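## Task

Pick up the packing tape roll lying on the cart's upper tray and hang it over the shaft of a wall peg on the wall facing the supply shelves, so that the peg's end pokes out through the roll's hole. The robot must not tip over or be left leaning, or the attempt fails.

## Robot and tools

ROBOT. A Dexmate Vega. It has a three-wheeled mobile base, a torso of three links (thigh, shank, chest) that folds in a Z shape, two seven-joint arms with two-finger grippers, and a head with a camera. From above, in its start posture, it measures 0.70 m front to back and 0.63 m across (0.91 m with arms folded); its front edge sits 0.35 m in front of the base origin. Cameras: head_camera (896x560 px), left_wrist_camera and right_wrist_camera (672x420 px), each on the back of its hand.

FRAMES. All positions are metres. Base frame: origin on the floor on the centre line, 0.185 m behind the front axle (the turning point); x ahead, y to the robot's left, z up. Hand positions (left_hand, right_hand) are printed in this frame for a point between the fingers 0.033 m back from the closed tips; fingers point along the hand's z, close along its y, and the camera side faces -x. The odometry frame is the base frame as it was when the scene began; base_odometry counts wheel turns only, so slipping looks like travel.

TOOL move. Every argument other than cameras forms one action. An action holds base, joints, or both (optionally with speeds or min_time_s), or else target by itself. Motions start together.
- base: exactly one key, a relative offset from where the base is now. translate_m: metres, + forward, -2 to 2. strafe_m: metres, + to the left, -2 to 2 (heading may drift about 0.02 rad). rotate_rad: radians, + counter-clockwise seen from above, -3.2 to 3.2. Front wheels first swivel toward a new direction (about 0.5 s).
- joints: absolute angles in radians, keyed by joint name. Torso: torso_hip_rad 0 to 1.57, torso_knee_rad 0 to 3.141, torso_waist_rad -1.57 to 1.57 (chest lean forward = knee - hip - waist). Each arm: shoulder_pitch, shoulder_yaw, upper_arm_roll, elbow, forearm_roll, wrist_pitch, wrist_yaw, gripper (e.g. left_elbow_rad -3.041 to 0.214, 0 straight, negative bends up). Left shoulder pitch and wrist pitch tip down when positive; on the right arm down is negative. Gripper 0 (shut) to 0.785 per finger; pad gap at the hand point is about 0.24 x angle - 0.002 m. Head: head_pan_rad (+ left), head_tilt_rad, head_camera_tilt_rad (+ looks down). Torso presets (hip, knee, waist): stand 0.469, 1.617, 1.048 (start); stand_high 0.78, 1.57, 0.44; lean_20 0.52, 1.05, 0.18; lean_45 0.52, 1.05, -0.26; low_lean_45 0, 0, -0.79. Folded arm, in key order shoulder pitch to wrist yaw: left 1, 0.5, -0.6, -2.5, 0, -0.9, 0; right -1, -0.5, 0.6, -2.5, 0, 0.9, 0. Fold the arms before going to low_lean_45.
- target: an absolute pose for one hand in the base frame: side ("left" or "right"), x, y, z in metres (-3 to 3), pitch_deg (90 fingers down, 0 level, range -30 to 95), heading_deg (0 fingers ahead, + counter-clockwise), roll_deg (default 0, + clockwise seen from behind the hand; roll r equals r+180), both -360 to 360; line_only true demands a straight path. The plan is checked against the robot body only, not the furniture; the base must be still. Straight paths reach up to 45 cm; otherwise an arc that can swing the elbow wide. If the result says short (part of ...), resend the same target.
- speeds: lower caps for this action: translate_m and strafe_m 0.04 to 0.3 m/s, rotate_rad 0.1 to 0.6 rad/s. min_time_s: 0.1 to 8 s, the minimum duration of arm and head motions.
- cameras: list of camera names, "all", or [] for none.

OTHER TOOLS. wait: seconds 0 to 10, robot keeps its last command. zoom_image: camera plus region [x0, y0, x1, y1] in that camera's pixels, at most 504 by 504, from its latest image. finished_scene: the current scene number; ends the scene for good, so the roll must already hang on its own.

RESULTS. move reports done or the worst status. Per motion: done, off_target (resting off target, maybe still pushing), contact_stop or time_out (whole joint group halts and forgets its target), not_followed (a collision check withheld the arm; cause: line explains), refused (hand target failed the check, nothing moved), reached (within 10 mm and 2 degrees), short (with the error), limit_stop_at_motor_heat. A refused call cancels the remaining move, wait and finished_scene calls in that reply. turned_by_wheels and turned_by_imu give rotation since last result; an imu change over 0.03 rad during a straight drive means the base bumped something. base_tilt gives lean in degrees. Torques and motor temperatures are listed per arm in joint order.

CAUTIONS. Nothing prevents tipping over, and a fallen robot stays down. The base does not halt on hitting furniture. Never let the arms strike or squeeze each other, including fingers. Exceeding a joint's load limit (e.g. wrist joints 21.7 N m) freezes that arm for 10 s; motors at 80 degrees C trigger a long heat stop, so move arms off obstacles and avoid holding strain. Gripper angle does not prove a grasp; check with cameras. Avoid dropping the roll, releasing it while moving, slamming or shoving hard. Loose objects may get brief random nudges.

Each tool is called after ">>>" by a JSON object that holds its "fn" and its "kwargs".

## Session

>>> {"fn": "move", "kwargs": {"joints": {"head_pan_rad":0.0}, "cameras": ["head_camera"]}}

>>> {"fn": "move", "kwargs": {"joints": {"head_pan_rad":-1.4}, "cameras": ["head_camera"]}}

>>> {"fn": "move", "kwargs": {"joints": {"head_pan_rad":-2.6}, "cameras": ["head_camera"]}}

>>> {"fn": "move", "kwargs": {"joints": {"head_pan_rad":1.4}, "cameras": ["head_camera"]}}

>>> {"fn": "move", "kwargs": {"joints": {"head_pan_rad":2.6}, "cameras": ["head_camera"]}}

Scene clock: 0.33 s.
Joint torques (N m): left_arm=[5.21 -0.86 1.32 -2.53 -0.76 -1.46 0.22] | right_arm=[-4.95 0.64 -0.1 -1.63 0.01 2.81 -0.02]
Motor temperatures (°C): left_arm=[33 32 33 31 36 34 38] | right_arm=[33 30 37 33 36 33 37]
move: done
base_odometry: x=+0.000 y=+0.000 heading=+0.000
turned_by_wheels: +0.000
turned_by_imu: +0.000
base_tilt: forward=-0.6 right=-0.7
base_status: not commanded
joint_positions: torso_hip_rad=+0.469 torso_knee_rad=+1.617 torso_waist_rad=+1.048 left_shoulder_pitch_rad=+2.204 left_shoulder_yaw_rad=+0.007 left_upper_arm_roll_rad=-0.002 left_elbow_rad=-1.113 left_forearm_roll_rad=+0.001 left_wrist_pitch_rad=-0.497 left_wrist_yaw_rad=-0.002 left_gripper_rad=+0.005 right_shoulder_pitch_rad=-2.185 right_shoulder_yaw_rad=-0.018 right_upper_arm_roll_rad=-0.016 right_elbow_rad=-1.094 right_forearm_roll_rad=+0.005 right_wrist_pitch_rad=+0.495 right_wrist_yaw_rad=+0.018 right_gripper_rad=+0.005 head_pan_rad=+0.000 head_tilt_rad=+0.000 head_camera_tilt_rad=+0.000
joint_status: all done
chest: x=-0.0111 y=+0.0000 z=+1.4155 quat_wxyz=(+0.999, +0.000, +0.050, +0.000)
left_hand: x=+0.2015 y=+0.2331 z=+0.6092 quat_wxyz=(+0.424, +0.004, +0.906, +0.002) pitch_deg=+39.8 heading_deg=+0.0 roll_deg=+0.5 back=up
right_hand: x=+0.2058 y=-0.2208 z=+0.6055 quat_wxyz=(+0.423, -0.013, +0.906, +0.012) pitch_deg=+39.9 heading_deg=+2.4 roll_deg=+0.8 back=up

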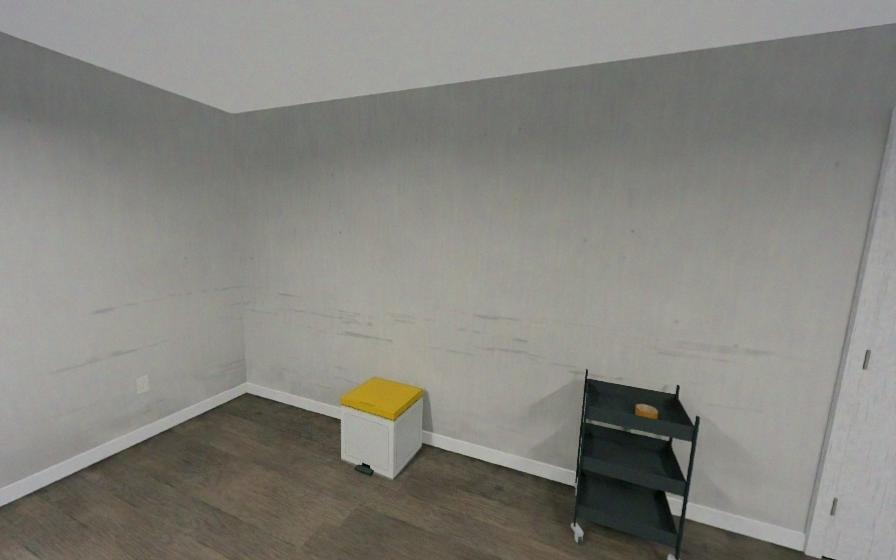

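Scene clock: 1.93 s.
Joint torques (N m): left_arm=[6.56 -0.99 -0.13 -2.63 0.99 -1.5 0.04] | right_arm=[-5.91 1.68 -0.38 -2.84 -0.05 3.09 0.01]
move: done
base_odometry: x=+0.000 y=+0.000 heading=+0.000
turned_by_wheels: +0.000
turned_by_imu: +0.000
base_tilt: forward=-0.7 right=-0.9
base_status: not commanded
joint_positions: torso_hip_rad=+0.469 torso_knee_rad=+1.617 torso_waist_rad=+1.048 left_shoulder_pitch_rad=+2.204 left_shoulder_yaw_rad=+0.007 left_upper_arm_roll_rad=-0.002 left_elbow_rad=-1.113 left_forearm_roll_rad=+0.001 left_wrist_pitch_rad=-0.497 left_wrist_yaw_rad=-0.002 left_gripper_rad=+0.005 right_shoulder_pitch_rad=-2.185 right_shoulder_yaw_rad=-0.018 right_upper_arm_roll_rad=-0.016 right_elbow_rad=-1.094 right_forearm_roll_rad=+0.005 right_wrist_pitch_rad=+0.495 right_wrist_yaw_rad=+0.018 right_gripper_rad=+0.005 head_pan_rad=-1.399 head_tilt_rad=+0.000 head_camera_tilt_rad=+0.000
joint_status: all done
chest: x=-0.0111 y=+0.0000 z=+1.4155 quat_wxyz=(+0.999, +0.000, +0.050, +0.000)
left_hand: x=+0.2015 y=+0.2331 z=+0.6092 quat_wxyz=(+0.424, +0.004, +0.906, +0.002) pitch_deg=+39.8 heading_deg=+0.0 roll_deg=+0.5 back=up
right_hand: x=+0.2058 y=-0.2208 z=+0.6055 quat_wxyz=(+0.423, -0.013, +0.906, +0.012) pitch_deg=+39.9 heading_deg=+2.4 roll_deg=+0.8 back=up
head_camera: T_world_to_cam=[[-0.98033, -0.148441, 0.13007, -0.245665], [-0.135888, 0.0297032, -0.990279, 1.49472], [0.143135, -0.988475, -0.0492902, 0.0476447], [0, 0, 0, 1]] pos_world=[-0.0445382, -0.0337692, 1.5145]

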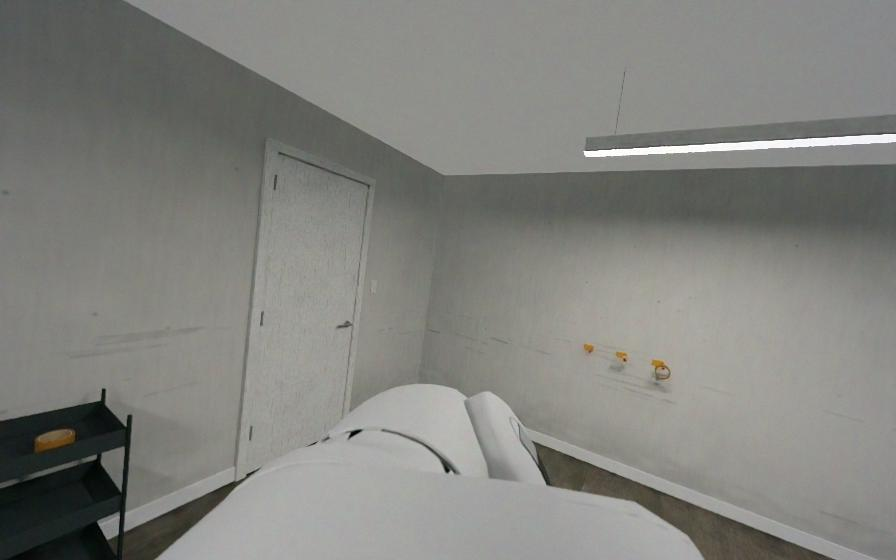

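Scene clock: 3.40 s.
Joint torques (N m): left_arm=[5.6 -0.4 0.22 -2.08 -0.01 -2.1 -0.13] | right_arm=[-5.24 1.44 -0.04 -2.21 -0.17 2.03 0.02]
move: done
base_odometry: x=+0.000 y=+0.000 heading=+0.000
turned_by_wheels: +0.000
turned_by_imu: +0.000
base_tilt: forward=-0.7 right=-0.8
base_status: not commanded
joint_positions: torso_hip_rad=+0.469 torso_knee_rad=+1.617 torso_waist_rad=+1.048 left_shoulder_pitch_rad=+2.204 left_shoulder_yaw_rad=+0.007 left_upper_arm_roll_rad=-0.002 left_elbow_rad=-1.113 left_forearm_roll_rad=+0.001 left_wrist_pitch_rad=-0.497 left_wrist_yaw_rad=-0.002 left_gripper_rad=+0.005 right_shoulder_pitch_rad=-2.185 right_shoulder_yaw_rad=-0.018 right_upper_arm_roll_rad=-0.016 right_elbow_rad=-1.094 right_forearm_roll_rad=+0.005 right_wrist_pitch_rad=+0.495 right_wrist_yaw_rad=+0.018 right_gripper_rad=+0.005 head_pan_rad=-2.599 head_tilt_rad=+0.000 head_camera_tilt_rad=+0.000
joint_status: all done
chest: x=-0.0111 y=+0.0000 z=+1.4155 quat_wxyz=(+0.999, +0.000, +0.050, +0.000)
left_hand: x=+0.2015 y=+0.2331 z=+0.6092 quat_wxyz=(+0.424, +0.004, +0.906, +0.002) pitch_deg=+39.8 heading_deg=+0.0 roll_deg=+0.5 back=up
right_hand: x=+0.2058 y=-0.2208 z=+0.6055 quat_wxyz=(+0.423, -0.013, +0.906, +0.012) pitch_deg=+39.9 heading_deg=+2.4 roll_deg=+0.8 back=up
head_camera: T_world_to_cam=[[-0.490897, 0.867449, 0.0809441, -0.134576], [-0.0853336, 0.0445883, -0.995354, 1.5062], [-0.867028, -0.495524, 0.0521343, -0.181754], [0, 0, 0, 1]] pos_world=[-0.0951187, -0.0404844, 1.51957]

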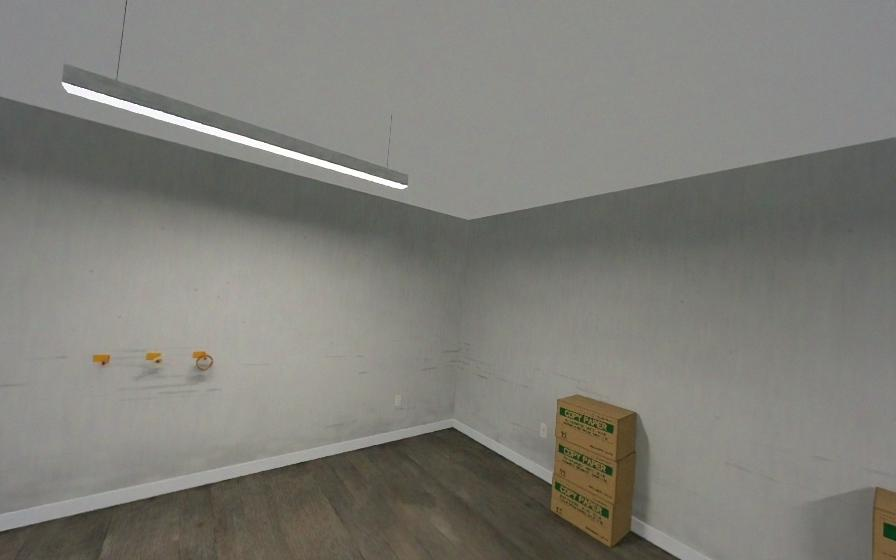

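Scene clock: 6.73 s.
Joint torques (N m): left_arm=[6.36 -0.93 0.55 -4.01 0.33 -2.27 0.54] | right_arm=[-4.95 1.62 -0.19 -2.83 0.02 3.03 -0.02]
move: done
base_odometry: x=+0.000 y=+0.000 heading=+0.000
turned_by_wheels: +0.000
turned_by_imu: +0.000
base_tilt: forward=-0.5 right=-0.7
base_status: not commanded
joint_positions: torso_hip_rad=+0.469 torso_knee_rad=+1.617 torso_waist_rad=+1.048 left_shoulder_pitch_rad=+2.204 left_shoulder_yaw_rad=+0.007 left_upper_arm_roll_rad=-0.002 left_elbow_rad=-1.113 left_forearm_roll_rad=+0.001 left_wrist_pitch_rad=-0.497 left_wrist_yaw_rad=-0.002 left_gripper_rad=+0.005 right_shoulder_pitch_rad=-2.185 right_shoulder_yaw_rad=-0.018 right_upper_arm_roll_rad=-0.016 right_elbow_rad=-1.094 right_forearm_roll_rad=+0.005 right_wrist_pitch_rad=+0.495 right_wrist_yaw_rad=+0.018 right_gripper_rad=+0.005 head_pan_rad=+1.399 head_tilt_rad=+0.000 head_camera_tilt_rad=+0.000
joint_status: all done
chest: x=-0.0111 y=+0.0000 z=+1.4155 quat_wxyz=(+0.999, +0.000, +0.050, +0.000)
left_hand: x=+0.2015 y=+0.2331 z=+0.6092 quat_wxyz=(+0.424, +0.004, +0.906, +0.002) pitch_deg=+39.8 heading_deg=+0.0 roll_deg=+0.5 back=up
right_hand: x=+0.2058 y=-0.2208 z=+0.6055 quat_wxyz=(+0.423, -0.013, +0.906, +0.012) pitch_deg=+39.9 heading_deg=+2.4 roll_deg=+0.8 back=up
head_camera: T_world_to_cam=[[0.979027, -0.192534, -0.0666039, 0.199214], [-0.0756652, -0.040092, -0.996327, 1.50835], [0.189157, 0.980471, -0.0538193, 0.0579329], [0, 0, 0, 1]] pos_world=[-0.091865, 0.0420269, 1.5192]

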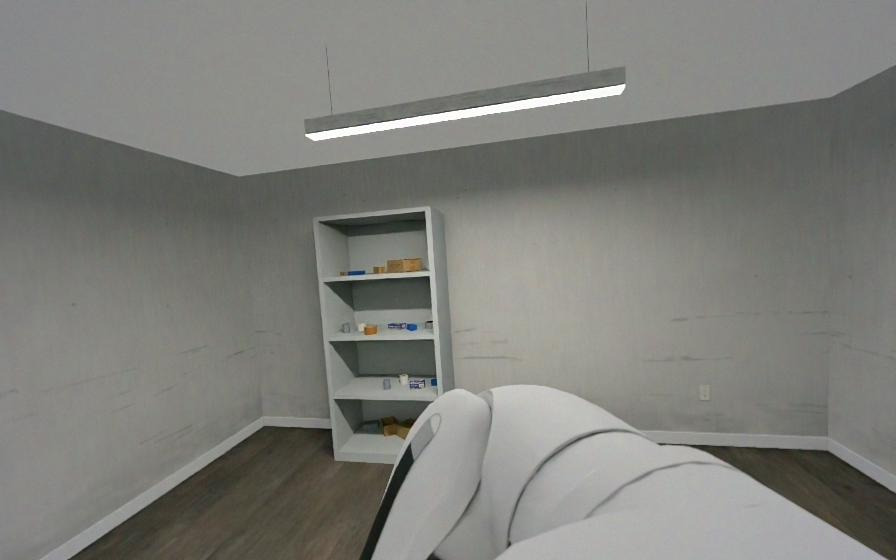

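Scene clock: 8.20 s.
Joint torques (N m): left_arm=[6.47 -0.81 -1.16 -2.95 0.1 -3.14 0.38] | right_arm=[-5.05 1.6 -0.38 -2.72 -0.04 2.16 -0.06]
move: done
base_odometry: x=+0.000 y=+0.000 heading=+0.000
turned_by_wheels: +0.000
turned_by_imu: +0.000
base_tilt: forward=-0.6 right=-0.9
base_status: not commanded
joint_positions: torso_hip_rad=+0.469 torso_knee_rad=+1.617 torso_waist_rad=+1.048 left_shoulder_pitch_rad=+2.204 left_shoulder_yaw_rad=+0.007 left_upper_arm_roll_rad=-0.002 left_elbow_rad=-1.113 left_forearm_roll_rad=+0.001 left_wrist_pitch_rad=-0.497 left_wrist_yaw_rad=-0.002 left_gripper_rad=+0.005 right_shoulder_pitch_rad=-2.185 right_shoulder_yaw_rad=-0.018 right_upper_arm_roll_rad=-0.016 right_elbow_rad=-1.094 right_forearm_roll_rad=+0.005 right_wrist_pitch_rad=+0.495 right_wrist_yaw_rad=+0.018 right_gripper_rad=+0.005 head_pan_rad=+2.599 head_tilt_rad=+0.000 head_camera_tilt_rad=+0.000
joint_status: all done
chest: x=-0.0111 y=+0.0000 z=+1.4155 quat_wxyz=(+0.999, +0.000, +0.050, +0.000)
left_hand: x=+0.2015 y=+0.2331 z=+0.6092 quat_wxyz=(+0.424, +0.004, +0.906, +0.002) pitch_deg=+39.8 heading_deg=+0.0 roll_deg=+0.5 back=up
right_hand: x=+0.2058 y=-0.2208 z=+0.6055 quat_wxyz=(+0.423, -0.013, +0.906, +0.012) pitch_deg=+39.9 heading_deg=+2.4 roll_deg=+0.8 back=up
head_camera: T_world_to_cam=[[0.53532, 0.844362, -0.022037, 0.0984717], [-0.0538194, 0.00806084, -0.998518, 1.51337], [-0.842933, 0.535713, 0.0497582, -0.176314], [0, 0, 0, 1]] pos_world=[-0.119886, -0.000891388, 1.52207]

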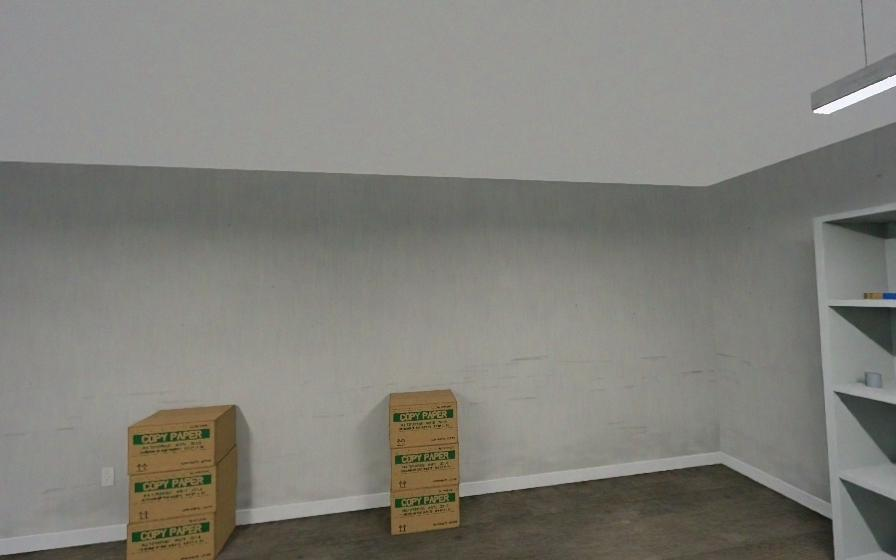

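>>> {"fn": "move", "kwargs": {"base": {"rotate_rad":-0.42}, "joints": {"head_pan_rad":0,"head_camera_tilt_rad":0.2,"torso_waist_rad":0.5}, "cameras": ["head_camera"]}}

>>> {"fn": "move", "kwargs": {"base": {"strafe_m":-0.09}, "joints": {"right_shoulder_pitch_rad":-1.0,"right_shoulder_yaw_rad":0,"right_upper_arm_roll_rad":0,"right_elbow_rad":-1.8,"right_forearm_roll_rad":0,"right_wrist_pitch_rad":-1.3,"right_wrist_yaw_rad":0,"right_gripper_rad":0.25}, "cameras": ["head_camera"]}}

>>> {"fn": "move", "kwargs": {"target": {"side":"right","x":0.6,"y":-0.25,"z":0.85,"pitch_deg":90,"heading_deg":0,"line_only":true}, "cameras": ["head_camera"]}}

Scene clock: 25.93 s.
Joint torques (N m): left_arm=[17.83 -0.5 0.27 2.36 -0.05 -1.43 0.22] | right_arm=[-16.84 0.49 -0.43 0.73 -0.2 1.89 -0.1]
move: done
base_odometry: x=+0.001 y=+0.000 heading=-0.421
turned_by_wheels: -0.420
turned_by_imu: -0.420
base_tilt: forward=-0.4 right=-0.9
base_status: done
joint_positions: torso_hip_rad=+0.469 torso_knee_rad=+1.617 torso_waist_rad=+0.500 left_shoulder_pitch_rad=+2.204 left_shoulder_yaw_rad=+0.007 left_upper_arm_roll_rad=-0.002 left_elbow_rad=-1.113 left_forearm_roll_rad=+0.001 left_wrist_pitch_rad=-0.497 left_wrist_yaw_rad=-0.002 left_gripper_rad=+0.005 right_shoulder_pitch_rad=-2.185 right_shoulder_yaw_rad=-0.018 right_upper_arm_roll_rad=-0.016 right_elbow_rad=-1.094 right_forearm_roll_rad=+0.005 right_wrist_pitch_rad=+0.495 right_wrist_yaw_rad=+0.018 right_gripper_rad=+0.005 head_pan_rad=+0.001 head_tilt_rad=+0.000 head_camera_tilt_rad=+0.199
joint_status: all done
chest: x=+0.2248 y=+0.0000 z=+1.3572 quat_wxyz=(+0.948, +0.000, +0.318, +0.000)
left_hand: x=-0.0136 y=+0.2331 z=+0.5582 quat_wxyz=(+0.164, +0.004, +0.987, +0.000) pitch_deg=+71.2 heading_deg=-0.1 roll_deg=+0.4 back=up
right_hand: x=-0.0119 y=-0.2208 z=+0.5528 quat_wxyz=(+0.162, -0.009, +0.987, +0.015) pitch_deg=+71.2 heading_deg=+5.7 roll_deg=+4.6 back=up
head_camera: T_world_to_cam=[[0.00925302, -0.999263, 0.0372624, -0.0319781], [-0.77214, -0.030818, -0.634705, 1.11345], [0.635385, -0.0228989, -0.771856, 0.953551], [0, 0, 0, 1]] pos_world=[0.254166, 0.0241951, 1.44391]

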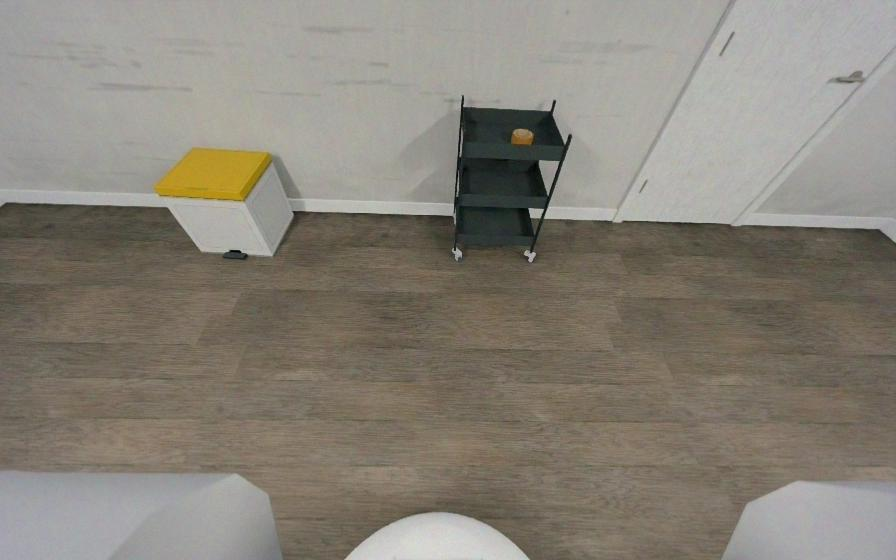

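Scene clock: 33.17 s.
Joint torques (N m): left_arm=[19.08 1.64 1.08 2.04 -0.01 -1.21 -0.18] | right_arm=[23.57 3.7 3.72 -8.35 -0.56 1.13 -0.29]
move: done
base_odometry: x=-0.036 y=-0.082 heading=-0.422
turned_by_wheels: -0.001
turned_by_imu: -0.002
base_tilt: forward=-0.6 right=-0.8
base_status: done
joint_positions: torso_hip_rad=+0.469 torso_knee_rad=+1.617 torso_waist_rad=+0.500 left_shoulder_pitch_rad=+2.204 left_shoulder_yaw_rad=+0.007 left_upper_arm_roll_rad=-0.002 left_elbow_rad=-1.113 left_forearm_roll_rad=+0.001 left_wrist_pitch_rad=-0.497 left_wrist_yaw_rad=-0.002 left_gripper_rad=+0.005 right_shoulder_pitch_rad=-1.003 right_shoulder_yaw_rad=+0.000 right_upper_arm_roll_rad=+0.000 right_elbow_rad=-1.798 right_forearm_roll_rad=+0.000 right_wrist_pitch_rad=-1.296 right_wrist_yaw_rad=+0.000 right_gripper_rad=+0.250 head_pan_rad=+0.001 head_tilt_rad=+0.000 head_camera_tilt_rad=+0.199
joint_status: all done
chest: x=+0.2248 y=+0.0000 z=+1.3572 quat_wxyz=(+0.948, +0.000, +0.318, +0.000)
left_hand: x=-0.0136 y=+0.2331 z=+0.5582 quat_wxyz=(+0.164, +0.004, +0.987, +0.000) pitch_deg=+71.2 heading_deg=-0.1 roll_deg=+0.4 back=up
right_hand: x=+0.7024 y=-0.2293 z=+0.6606 quat_wxyz=(+0.209, +0.000, +0.978, +0.000) pitch_deg=+65.9 heading_deg=+0.0 roll_deg=+0.0 back=up
head_camera: T_world_to_cam=[[0.00925302, -0.999263, 0.0372624, -0.0319781], [-0.77214, -0.030818, -0.634705, 1.11345], [0.635385, -0.0228989, -0.771856, 0.953551], [0, 0, 0, 1]] pos_world=[0.254166, 0.0241951, 1.44391]

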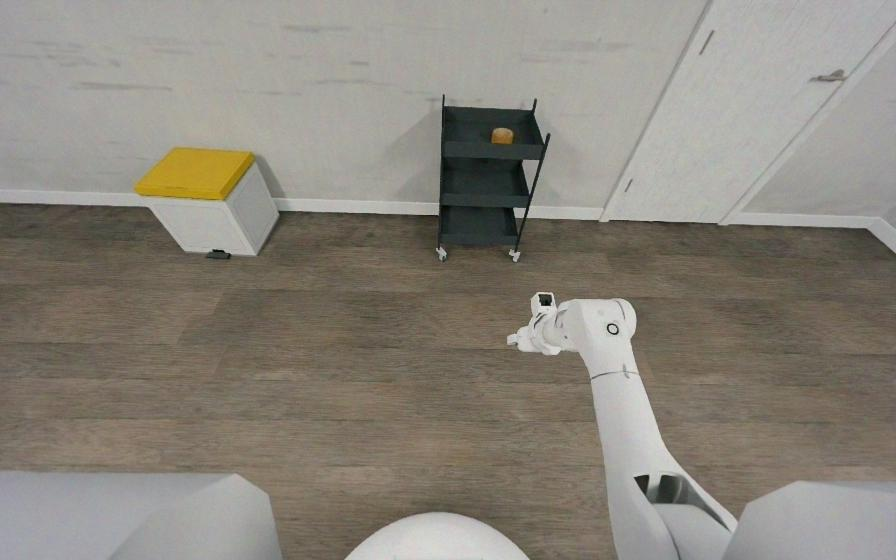

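Scene clock: 44.43 s.
Joint torques (N m): left_arm=[18.92 -0.05 0.86 0.83 -0.09 -0.69 -0.07] | right_arm=[28.77 -4.7 3.15 -2.3 0.69 0.26 -0.3]
move: short
base_odometry: x=-0.036 y=-0.082 heading=-0.422
turned_by_wheels: +0.000
turned_by_imu: -0.001
base_tilt: forward=-0.6 right=-0.8
base_status: not commanded
joint_positions: torso_hip_rad=+0.469 torso_knee_rad=+1.617 torso_waist_rad=+0.500 left_shoulder_pitch_rad=+2.204 left_shoulder_yaw_rad=+0.007 left_upper_arm_roll_rad=-0.002 left_elbow_rad=-1.113 left_forearm_roll_rad=+0.001 left_wrist_pitch_rad=-0.497 left_wrist_yaw_rad=-0.002 left_gripper_rad=+0.005 right_shoulder_pitch_rad=+0.413 right_shoulder_yaw_rad=-1.233 right_upper_arm_roll_rad=-1.794 right_elbow_rad=-2.051 right_forearm_roll_rad=+2.512 right_wrist_pitch_rad=-0.619 right_wrist_yaw_rad=-1.087 right_gripper_rad=+0.250 head_pan_rad=+0.001 head_tilt_rad=+0.000 head_camera_tilt_rad=+0.199
joint_status: not commanded
chest: x=+0.2248 y=+0.0000 z=+1.3572 quat_wxyz=(+0.948, +0.000, +0.318, +0.000)
left_hand: x=-0.0136 y=+0.2331 z=+0.5582 quat_wxyz=(+0.164, +0.004, +0.987, +0.000) pitch_deg=+71.2 heading_deg=-0.1 roll_deg=+0.4 back=up
right_hand: x=+0.6141 y=-0.2460 z=+0.8241 quat_wxyz=(+0.028, -0.001, +1.000, +0.001) pitch_deg=+86.8 heading_deg=+1.4 roll_deg=+1.3
right_hand_status: short (part of a straight line of 10.7 s, the rest not played, planned for 9.9 s): 30 mm and 3.2 deg off.
head_camera: T_world_to_cam=[[0.00925302, -0.999263, 0.0372624, -0.0319781], [-0.77214, -0.030818, -0.634705, 1.11345], [0.635385, -0.0228989, -0.771856, 0.953551], [0, 0, 0, 1]] pos_world=[0.254166, 0.0241951, 1.44391]

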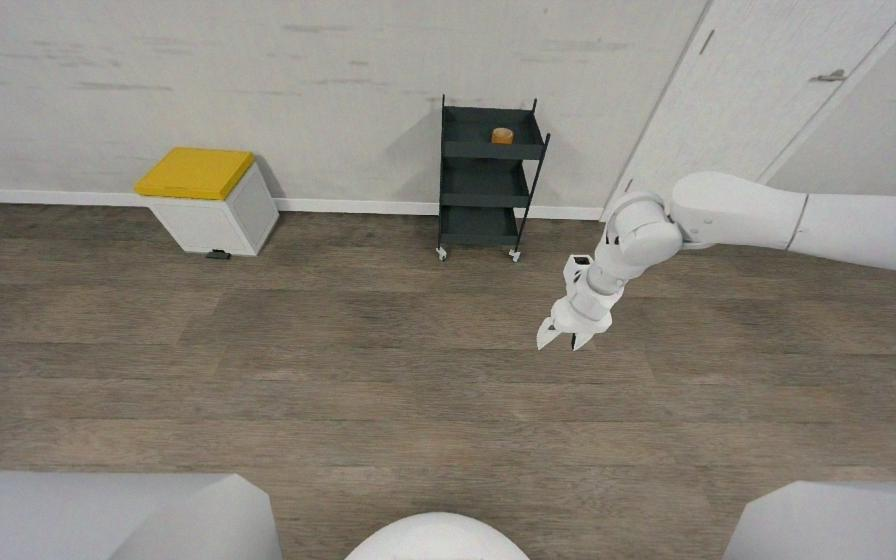

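>>> {"fn": "move", "kwargs": {"target": {"side":"right","x":0.6,"y":-0.25,"z":0.87,"pitch_deg":90,"heading_deg":0,"line_only":true}, "cameras": []}}

>>> {"fn": "move", "kwargs": {"base": {"translate_m":0.94}, "joints": {"head_camera_tilt_rad":0.5}, "speeds": {"translate_m":0.18}, "cameras": ["head_camera","right_wrist_camera"]}}

Scene clock: 52.23 s.
Joint torques (N m): left_arm=[19.41 0.39 0.95 0.14 0.09 -1.64 0.36] | right_arm=[27.51 4.31 3.34 -1.76 0.73 -0.24 -0.28]
move: done
base_odometry: x=-0.036 y=-0.082 heading=-0.422
turned_by_wheels: +0.000
turned_by_imu: -0.001
base_tilt: forward=-0.6 right=-0.8
base_status: not commanded
joint_positions: torso_hip_rad=+0.469 torso_knee_rad=+1.617 torso_waist_rad=+0.500 left_shoulder_pitch_rad=+2.204 left_shoulder_yaw_rad=+0.007 left_upper_arm_roll_rad=-0.002 left_elbow_rad=-1.113 left_forearm_roll_rad=+0.001 left_wrist_pitch_rad=-0.497 left_wrist_yaw_rad=-0.002 left_gripper_rad=+0.005 right_shoulder_pitch_rad=+0.773 right_shoulder_yaw_rad=-1.221 right_upper_arm_roll_rad=-2.103 right_elbow_rad=-2.073 right_forearm_roll_rad=+2.669 right_wrist_pitch_rad=-0.638 right_wrist_yaw_rad=-1.087 right_gripper_rad=+0.250 head_pan_rad=+0.001 head_tilt_rad=+0.000 head_camera_tilt_rad=+0.199
joint_status: not commanded
chest: x=+0.2248 y=+0.0000 z=+1.3572 quat_wxyz=(+0.948, +0.000, +0.318, +0.000)
left_hand: x=-0.0136 y=+0.2331 z=+0.5582 quat_wxyz=(+0.164, +0.004, +0.987, +0.000) pitch_deg=+71.2 heading_deg=-0.1 roll_deg=+0.4 back=up
right_hand: x=+0.6002 y=-0.2498 z=+0.8694 quat_wxyz=(+0.000, +0.000, +1.000, +0.000) pitch_deg=+90.0 heading_deg=+0.0 roll_deg=+0.0
right_hand_status: reached (straight line, planned for 1.5 s): 1 mm and 0.0 deg off.

Scene clock: 59.20 s.
Joint torques (N m): left_arm=[16.28 -0.04 0.53 1.13 -0.1 -1.23 -0.29] | right_arm=[28.54 4 4.01 -0.78 0.57 0.03 -0.16]
move: done
base_odometry: x=+0.821 y=-0.469 heading=-0.423
turned_by_wheels: -0.001
turned_by_imu: -0.007
base_tilt: forward=-0.6 right=-0.7
base_status: done
joint_positions: torso_hip_rad=+0.469 torso_knee_rad=+1.617 torso_waist_rad=+0.500 left_shoulder_pitch_rad=+2.204 left_shoulder_yaw_rad=+0.007 left_upper_arm_roll_rad=-0.002 left_elbow_rad=-1.113 left_forearm_roll_rad=+0.001 left_wrist_pitch_rad=-0.497 left_wrist_yaw_rad=-0.002 left_gripper_rad=+0.005 right_shoulder_pitch_rad=+0.777 right_shoulder_yaw_rad=-1.221 right_upper_arm_roll_rad=-2.106 right_elbow_rad=-2.073 right_forearm_roll_rad=+2.671 right_wrist_pitch_rad=-0.638 right_wrist_yaw_rad=-1.087 right_gripper_rad=+0.250 head_pan_rad=+0.001 head_tilt_rad=+0.000 head_camera_tilt_rad=+0.499
joint_status: all done
chest: x=+0.2248 y=+0.0000 z=+1.3572 quat_wxyz=(+0.948, +0.000, +0.318, +0.000)
left_hand: x=-0.0136 y=+0.2331 z=+0.5582 quat_wxyz=(+0.164, +0.004, +0.987, +0.000) pitch_deg=+71.2 heading_deg=-0.1 roll_deg=+0.4 back=up
right_hand: x=+0.6000 y=-0.2499 z=+0.8699 quat_wxyz=(+0.000, +0.000, +1.000, +0.000) pitch_deg=+90.0 heading_deg=+0.0 roll_deg=+0.0
head_camera: T_world_to_cam=[[0.020005, -0.999254, 0.0330337, -0.028034], [-0.925214, -0.0310246, -0.378176, 0.772726], [0.378919, -0.0229978, -0.925144, 1.22758], [0, 0, 0, 1]] pos_world=[0.250342, 0.0241923, 1.42885]
right_wrist_camera: T_world_to_cam=[[-0.00071253, -0.999009, -0.0444927, -0.206097], [-0.993478, -0.00436585, 0.113938, 0.548992], [-0.114019, 0.0442837, -0.992491, 1.09949], [0, 0, 0, 1]] pos_world=[0.670628, -0.252185, 1.01952]

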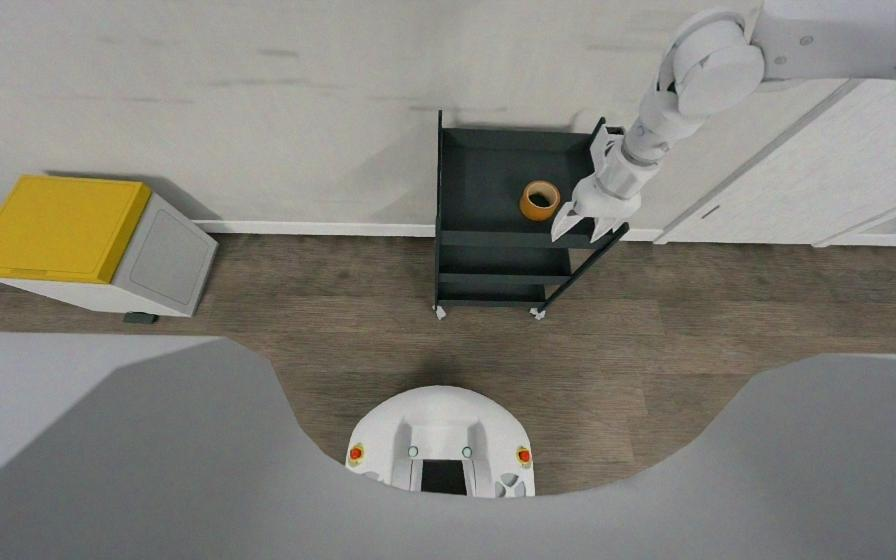

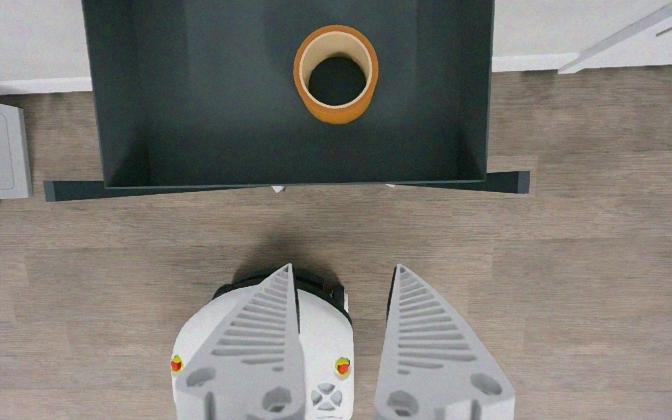

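>>> {"fn": "move", "kwargs": {"base": {"translate_m":0.17}, "speeds": {"translate_m":0.12}, "cameras": []}}

>>> {"fn": "move", "kwargs": {"target": {"side":"right","x":0.63,"y":-0.279,"z":0.79,"pitch_deg":90,"heading_deg":0,"line_only":true}, "cameras": ["head_camera","right_wrist_camera"]}}

Scene clock: 68.90 s.
Joint torques (N m): left_arm=[18 -1.9 1.3 0.29 0.07 -0.72 0.66] | right_arm=[27.74 2.31 4.31 -1.5 0.48 -0.43 -0.06]
move: done
base_odometry: x=+0.975 y=-0.539 heading=-0.424
turned_by_wheels: -0.001
turned_by_imu: -0.002
base_tilt: forward=-0.4 right=-0.9
base_status: done
joint_positions: torso_hip_rad=+0.469 torso_knee_rad=+1.617 torso_waist_rad=+0.500 left_shoulder_pitch_rad=+2.204 left_shoulder_yaw_rad=+0.007 left_upper_arm_roll_rad=-0.002 left_elbow_rad=-1.113 left_forearm_roll_rad=+0.001 left_wrist_pitch_rad=-0.497 left_wrist_yaw_rad=-0.002 left_gripper_rad=+0.005 right_shoulder_pitch_rad=+0.777 right_shoulder_yaw_rad=-1.221 right_upper_arm_roll_rad=-2.106 right_elbow_rad=-2.073 right_forearm_roll_rad=+2.671 right_wrist_pitch_rad=-0.638 right_wrist_yaw_rad=-1.087 right_gripper_rad=+0.250 head_pan_rad=+0.001 head_tilt_rad=+0.000 head_camera_tilt_rad=+0.499
joint_status: not commanded
chest: x=+0.2248 y=+0.0000 z=+1.3572 quat_wxyz=(+0.948, +0.000, +0.318, +0.000)
left_hand: x=-0.0136 y=+0.2331 z=+0.5582 quat_wxyz=(+0.164, +0.004, +0.987, +0.000) pitch_deg=+71.2 heading_deg=-0.1 roll_deg=+0.4 back=up
right_hand: x=+0.6000 y=-0.2499 z=+0.8699 quat_wxyz=(+0.000, +0.000, +1.000, +0.000) pitch_deg=+90.0 heading_deg=+0.0 roll_deg=+0.0

Scene clock: 71.37 s.
Joint torques (N m): left_arm=[16.18 -1.97 0.01 -0.6 0.44 -1.33 -0.16] | right_arm=[10.18 3.33 3.57 1.7 -0.14 0.85 0.12]
move: done
base_odometry: x=+0.975 y=-0.539 heading=-0.424
turned_by_wheels: +0.000
turned_by_imu: +0.000
base_tilt: forward=-0.5 right=-0.8
base_status: not commanded
joint_positions: torso_hip_rad=+0.469 torso_knee_rad=+1.617 torso_waist_rad=+0.500 left_shoulder_pitch_rad=+2.204 left_shoulder_yaw_rad=+0.007 left_upper_arm_roll_rad=-0.002 left_elbow_rad=-1.113 left_forearm_roll_rad=+0.001 left_wrist_pitch_rad=-0.497 left_wrist_yaw_rad=-0.002 left_gripper_rad=+0.005 right_shoulder_pitch_rad=+0.625 right_shoulder_yaw_rad=-1.103 right_upper_arm_roll_rad=-2.108 right_elbow_rad=-1.804 right_forearm_roll_rad=+2.480 right_wrist_pitch_rad=-0.681 right_wrist_yaw_rad=-0.849 right_gripper_rad=+0.250 head_pan_rad=+0.001 head_tilt_rad=+0.000 head_camera_tilt_rad=+0.499
joint_status: not commanded
chest: x=+0.2248 y=+0.0000 z=+1.3572 quat_wxyz=(+0.948, +0.000, +0.318, +0.000)
left_hand: x=-0.0136 y=+0.2331 z=+0.5582 quat_wxyz=(+0.164, +0.004, +0.987, +0.000) pitch_deg=+71.2 heading_deg=-0.1 roll_deg=+0.4 back=up
right_hand: x=+0.6300 y=-0.2784 z=+0.7915 quat_wxyz=(+0.000, +0.000, +1.000, +0.000) pitch_deg=+90.0 heading_deg=+0.0 roll_deg=+0.0
right_hand_status: reached (straight line, planned for 1.2 s): 2 mm and 0.0 deg off.
head_camera: T_world_to_cam=[[0.0199123, -0.999257, 0.0329966, -0.0279565], [-0.925215, -0.0309248, -0.37818, 0.77273], [0.37892, -0.0229986, -0.925144, 1.22758], [0, 0, 0, 1]] pos_world=[0.250342, 0.0241934, 1.42885]
right_wrist_camera: T_world_to_cam=[[-0.000764249, -0.999014, -0.0443823, -0.238099], [-0.993581, -0.00426195, 0.113043, 0.588433], [-0.11312, 0.0441838, -0.992598, 1.02589], [0, 0, 0, 1]] pos_world=[0.700523, -0.280685, 0.941215]

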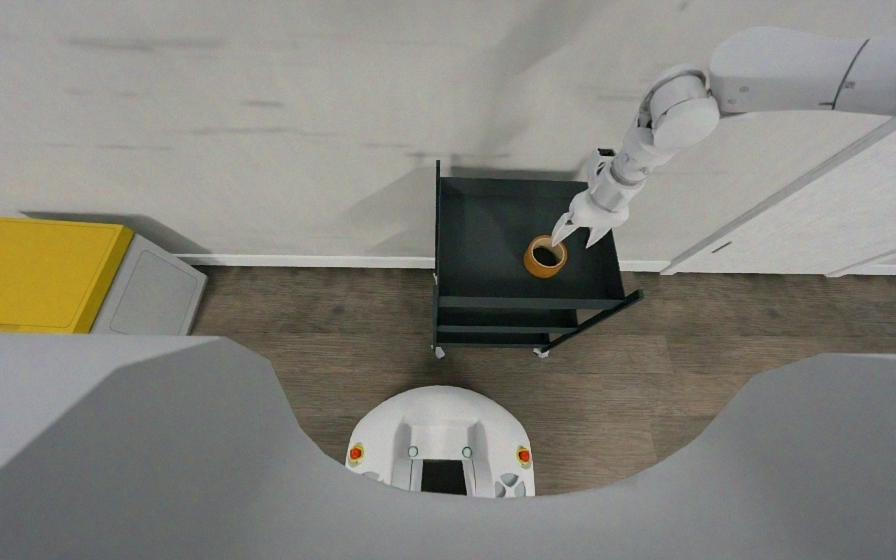

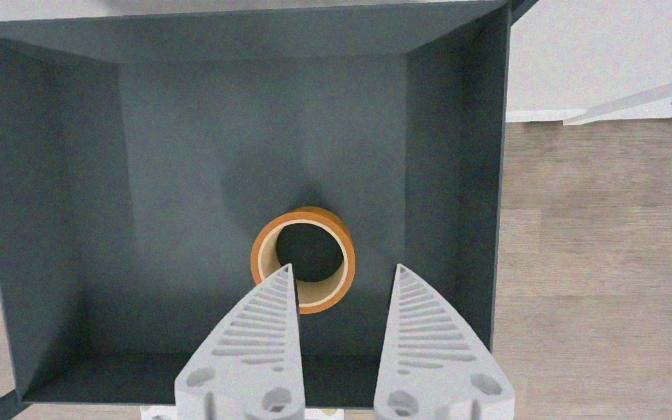

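>>> {"fn": "move", "kwargs": {"target": {"side":"right","x":0.623,"y":-0.283,"z":0.713,"pitch_deg":90,"heading_deg":0,"line_only":true}, "cameras": ["head_camera","right_wrist_camera"]}}

>>> {"fn": "zoom_image", "kwargs": {"camera": "right_wrist_camera", "region": [180, 160, 430, 380]}}

Scene clock: 79.00 s.
Joint torques (N m): left_arm=[18.42 1.77 1.06 0.49 0.47 -1.19 0.46] | right_arm=[10.18 1.87 3.09 0.36 0.11 0.37 0.4]
move: done
base_odometry: x=+0.975 y=-0.539 heading=-0.424
turned_by_wheels: +0.000
turned_by_imu: +0.000
base_tilt: forward=-0.5 right=-0.8
base_status: not commanded
joint_positions: torso_hip_rad=+0.469 torso_knee_rad=+1.617 torso_waist_rad=+0.500 left_shoulder_pitch_rad=+2.204 left_shoulder_yaw_rad=+0.007 left_upper_arm_roll_rad=-0.002 left_elbow_rad=-1.113 left_forearm_roll_rad=+0.001 left_wrist_pitch_rad=-0.497 left_wrist_yaw_rad=-0.002 left_gripper_rad=+0.005 right_shoulder_pitch_rad=+0.471 right_shoulder_yaw_rad=-1.005 right_upper_arm_roll_rad=-2.124 right_elbow_rad=-1.662 right_forearm_roll_rad=+2.352 right_wrist_pitch_rad=-0.599 right_wrist_yaw_rad=-0.698 right_gripper_rad=+0.250 head_pan_rad=+0.001 head_tilt_rad=+0.000 head_camera_tilt_rad=+0.499
joint_status: not commanded
chest: x=+0.2248 y=+0.0000 z=+1.3572 quat_wxyz=(+0.948, +0.000, +0.318, +0.000)
left_hand: x=-0.0136 y=+0.2331 z=+0.5582 quat_wxyz=(+0.164, +0.004, +0.987, +0.000) pitch_deg=+71.2 heading_deg=-0.1 roll_deg=+0.4 back=up
right_hand: x=+0.6236 y=-0.2828 z=+0.7152 quat_wxyz=(+0.000, +0.000, +1.000, +0.000) pitch_deg=+90.0 heading_deg=+0.0 roll_deg=+0.0
right_hand_status: reached (straight line, planned for 0.8 s): 2 mm and 0.0 deg off.
head_camera: T_world_to_cam=[[0.0199123, -0.999257, 0.0329966, -0.0279565], [-0.925215, -0.0309248, -0.37818, 0.77273], [0.37892, -0.0229986, -0.925144, 1.22758], [0, 0, 0, 1]] pos_world=[0.250342, 0.0241934, 1.42885]
right_wrist_camera: T_world_to_cam=[[-0.000959522, -0.99902, -0.0442586, -0.245858], [-0.993547, -0.00406729, 0.113348, 0.59045], [-0.113417, 0.0440818, -0.992569, 0.949781], [0, 0, 0, 1]] pos_world=[0.694125, -0.285084, 0.864915]

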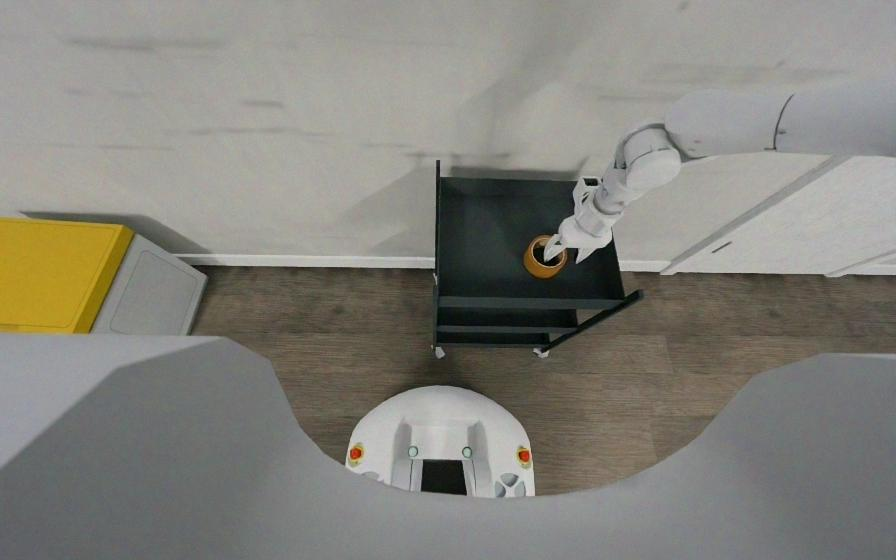

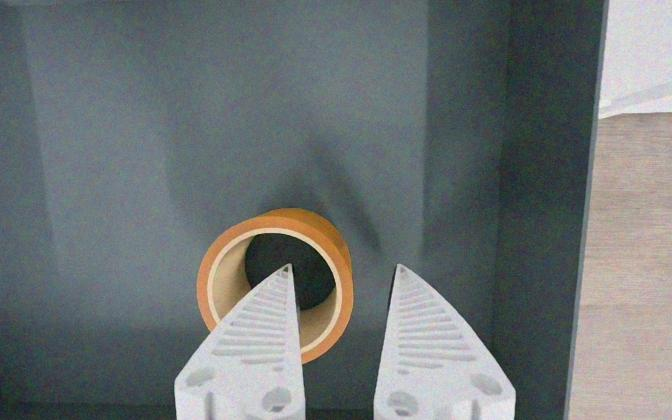

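Scaled by 2.016 (camera's finer frame: 960x600).

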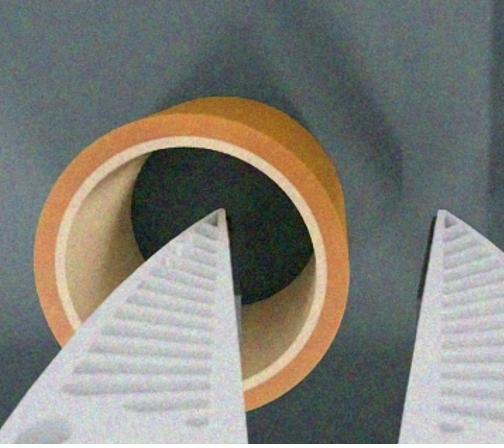

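>>> {"fn": "move", "kwargs": {"target": {"side":"right","x":0.626,"y":-0.281,"z":0.704,"pitch_deg":90,"heading_deg":0,"line_only":true}, "cameras": []}}

>>> {"fn": "move", "kwargs": {"joints": {"right_gripper_rad":0.015}, "cameras": ["right_wrist_camera"]}}

>>> {"fn": "move", "kwargs": {"target": {"side":"right","x":0.62,"y":-0.27,"z":0.88,"pitch_deg":90,"heading_deg":0,"line_only":true}, "cameras": ["right_wrist_camera"]}}

Scene clock: 85.93 s.
Joint torques (N m): left_arm=[17.59 1.51 0.59 0.83 0.2 -0.46 0.24] | right_arm=[10.76 0.23 10.41 1.03 -0.24 0.52 0.24]
move: done
base_odometry: x=+0.975 y=-0.539 heading=-0.424
turned_by_wheels: +0.000
turned_by_imu: +0.000
base_tilt: forward=-0.5 right=-0.8
base_status: not commanded
joint_positions: torso_hip_rad=+0.469 torso_knee_rad=+1.617 torso_waist_rad=+0.500 left_shoulder_pitch_rad=+2.204 left_shoulder_yaw_rad=+0.007 left_upper_arm_roll_rad=-0.002 left_elbow_rad=-1.113 left_forearm_roll_rad=+0.001 left_wrist_pitch_rad=-0.497 left_wrist_yaw_rad=-0.002 left_gripper_rad=+0.005 right_shoulder_pitch_rad=+0.450 right_shoulder_yaw_rad=-0.977 right_upper_arm_roll_rad=-2.123 right_elbow_rad=-1.626 right_forearm_roll_rad=+2.344 right_wrist_pitch_rad=-0.592 right_wrist_yaw_rad=-0.679 right_gripper_rad=+0.250 head_pan_rad=+0.001 head_tilt_rad=+0.000 head_camera_tilt_rad=+0.499
joint_status: not commanded
chest: x=+0.2248 y=+0.0000 z=+1.3572 quat_wxyz=(+0.948, +0.000, +0.318, +0.000)
left_hand: x=-0.0136 y=+0.2331 z=+0.5582 quat_wxyz=(+0.164, +0.004, +0.987, +0.000) pitch_deg=+71.2 heading_deg=-0.1 roll_deg=+0.4 back=up
right_hand: x=+0.6257 y=-0.2814 z=+0.7052 quat_wxyz=(+0.000, +0.000, +1.000, +0.000) pitch_deg=+90.0 heading_deg=+0.0 roll_deg=+0.0
right_hand_status: reached (straight line, planned for 0.4 s): 1 mm and 0.0 deg off.

Scene clock: 86.67 s.
Joint torques (N m): left_arm=[19.29 1.8 0.96 1.6 0.07 -1.19 0.27] | right_arm=[9.24 0.71 10.52 -0.25 0 0.13 0.4]
move: done
base_odometry: x=+0.975 y=-0.539 heading=-0.424
turned_by_wheels: +0.000
turned_by_imu: +0.000
base_tilt: forward=-0.7 right=-0.9
base_status: not commanded
joint_positions: torso_hip_rad=+0.469 torso_knee_rad=+1.617 torso_waist_rad=+0.500 left_shoulder_pitch_rad=+2.204 left_shoulder_yaw_rad=+0.007 left_upper_arm_roll_rad=-0.002 left_elbow_rad=-1.113 left_forearm_roll_rad=+0.001 left_wrist_pitch_rad=-0.497 left_wrist_yaw_rad=-0.002 left_gripper_rad=+0.005 right_shoulder_pitch_rad=+0.448 right_shoulder_yaw_rad=-0.974 right_upper_arm_roll_rad=-2.123 right_elbow_rad=-1.622 right_forearm_roll_rad=+2.344 right_wrist_pitch_rad=-0.591 right_wrist_yaw_rad=-0.677 right_gripper_rad=+0.015 head_pan_rad=+0.001 head_tilt_rad=+0.000 head_camera_tilt_rad=+0.499
joint_status: all done
chest: x=+0.2248 y=+0.0000 z=+1.3572 quat_wxyz=(+0.948, +0.000, +0.318, +0.000)
left_hand: x=-0.0136 y=+0.2331 z=+0.5582 quat_wxyz=(+0.164, +0.004, +0.987, +0.000) pitch_deg=+71.2 heading_deg=-0.1 roll_deg=+0.4 back=up
right_hand: x=+0.6259 y=-0.2812 z=+0.7042 quat_wxyz=(+0.000, +0.000, +1.000, +0.000) pitch_deg=+90.0 heading_deg=+0.0 roll_deg=+0.0
right_wrist_camera: T_world_to_cam=[[-0.000542964, -0.999035, -0.0439097, -0.245236], [-0.993478, -0.00446779, 0.113936, 0.593428], [-0.114022, 0.0436852, -0.992517, 0.939326], [0, 0, 0, 1]] pos_world=[0.696528, -0.283382, 0.853916]

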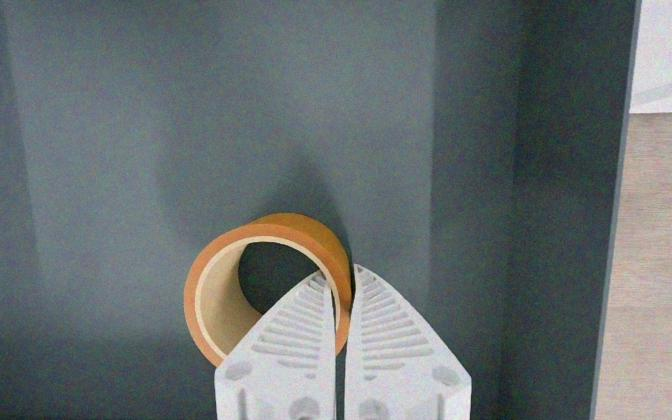

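Scene clock: 89.63 s.
Joint torques (N m): left_arm=[19.26 0.55 1.83 -0.43 0.55 -1.66 0.13] | right_arm=[27.95 0.06 12.76 -2.37 1.16 0.09 -0.05]
move: done
base_odometry: x=+0.975 y=-0.539 heading=-0.424
turned_by_wheels: +0.000
turned_by_imu: +0.000
base_tilt: forward=-0.5 right=-0.7
base_status: not commanded
joint_positions: torso_hip_rad=+0.469 torso_knee_rad=+1.617 torso_waist_rad=+0.500 left_shoulder_pitch_rad=+2.204 left_shoulder_yaw_rad=+0.007 left_upper_arm_roll_rad=-0.002 left_elbow_rad=-1.113 left_forearm_roll_rad=+0.001 left_wrist_pitch_rad=-0.497 left_wrist_yaw_rad=-0.002 left_gripper_rad=+0.005 right_shoulder_pitch_rad=+0.797 right_shoulder_yaw_rad=-1.215 right_upper_arm_roll_rad=-2.093 right_elbow_rad=-1.973 right_forearm_roll_rad=+2.676 right_wrist_pitch_rad=-0.737 right_wrist_yaw_rad=-1.059 right_gripper_rad=+0.015 head_pan_rad=+0.001 head_tilt_rad=+0.000 head_camera_tilt_rad=+0.499
joint_status: not commanded
chest: x=+0.2248 y=+0.0000 z=+1.3572 quat_wxyz=(+0.948, +0.000, +0.318, +0.000)
left_hand: x=-0.0136 y=+0.2331 z=+0.5582 quat_wxyz=(+0.164, +0.004, +0.987, +0.000) pitch_deg=+71.2 heading_deg=-0.1 roll_deg=+0.4 back=up
right_hand: x=+0.6199 y=-0.2702 z=+0.8779 quat_wxyz=(+0.000, +0.000, +1.000, +0.000) pitch_deg=+89.9 heading_deg=+0.0 roll_deg=+0.0
right_hand_status: reached (straight line, planned for 1.7 s): 2 mm and 0.1 deg off.
right_wrist_camera: T_world_to_cam=[[-0.00117372, -0.999038, -0.0438388, -0.226363], [-0.993397, -0.00386457, 0.114666, 0.567198], [-0.114725, 0.0436839, -0.992436, 1.11088], [0, 0, 0, 1]] pos_world=[0.690633, -0.272481, 1.02752]

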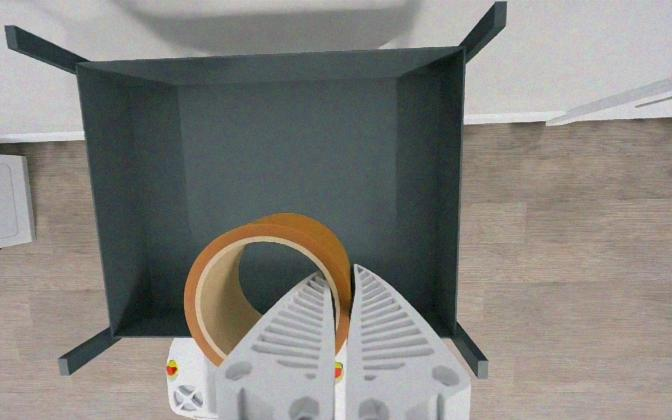

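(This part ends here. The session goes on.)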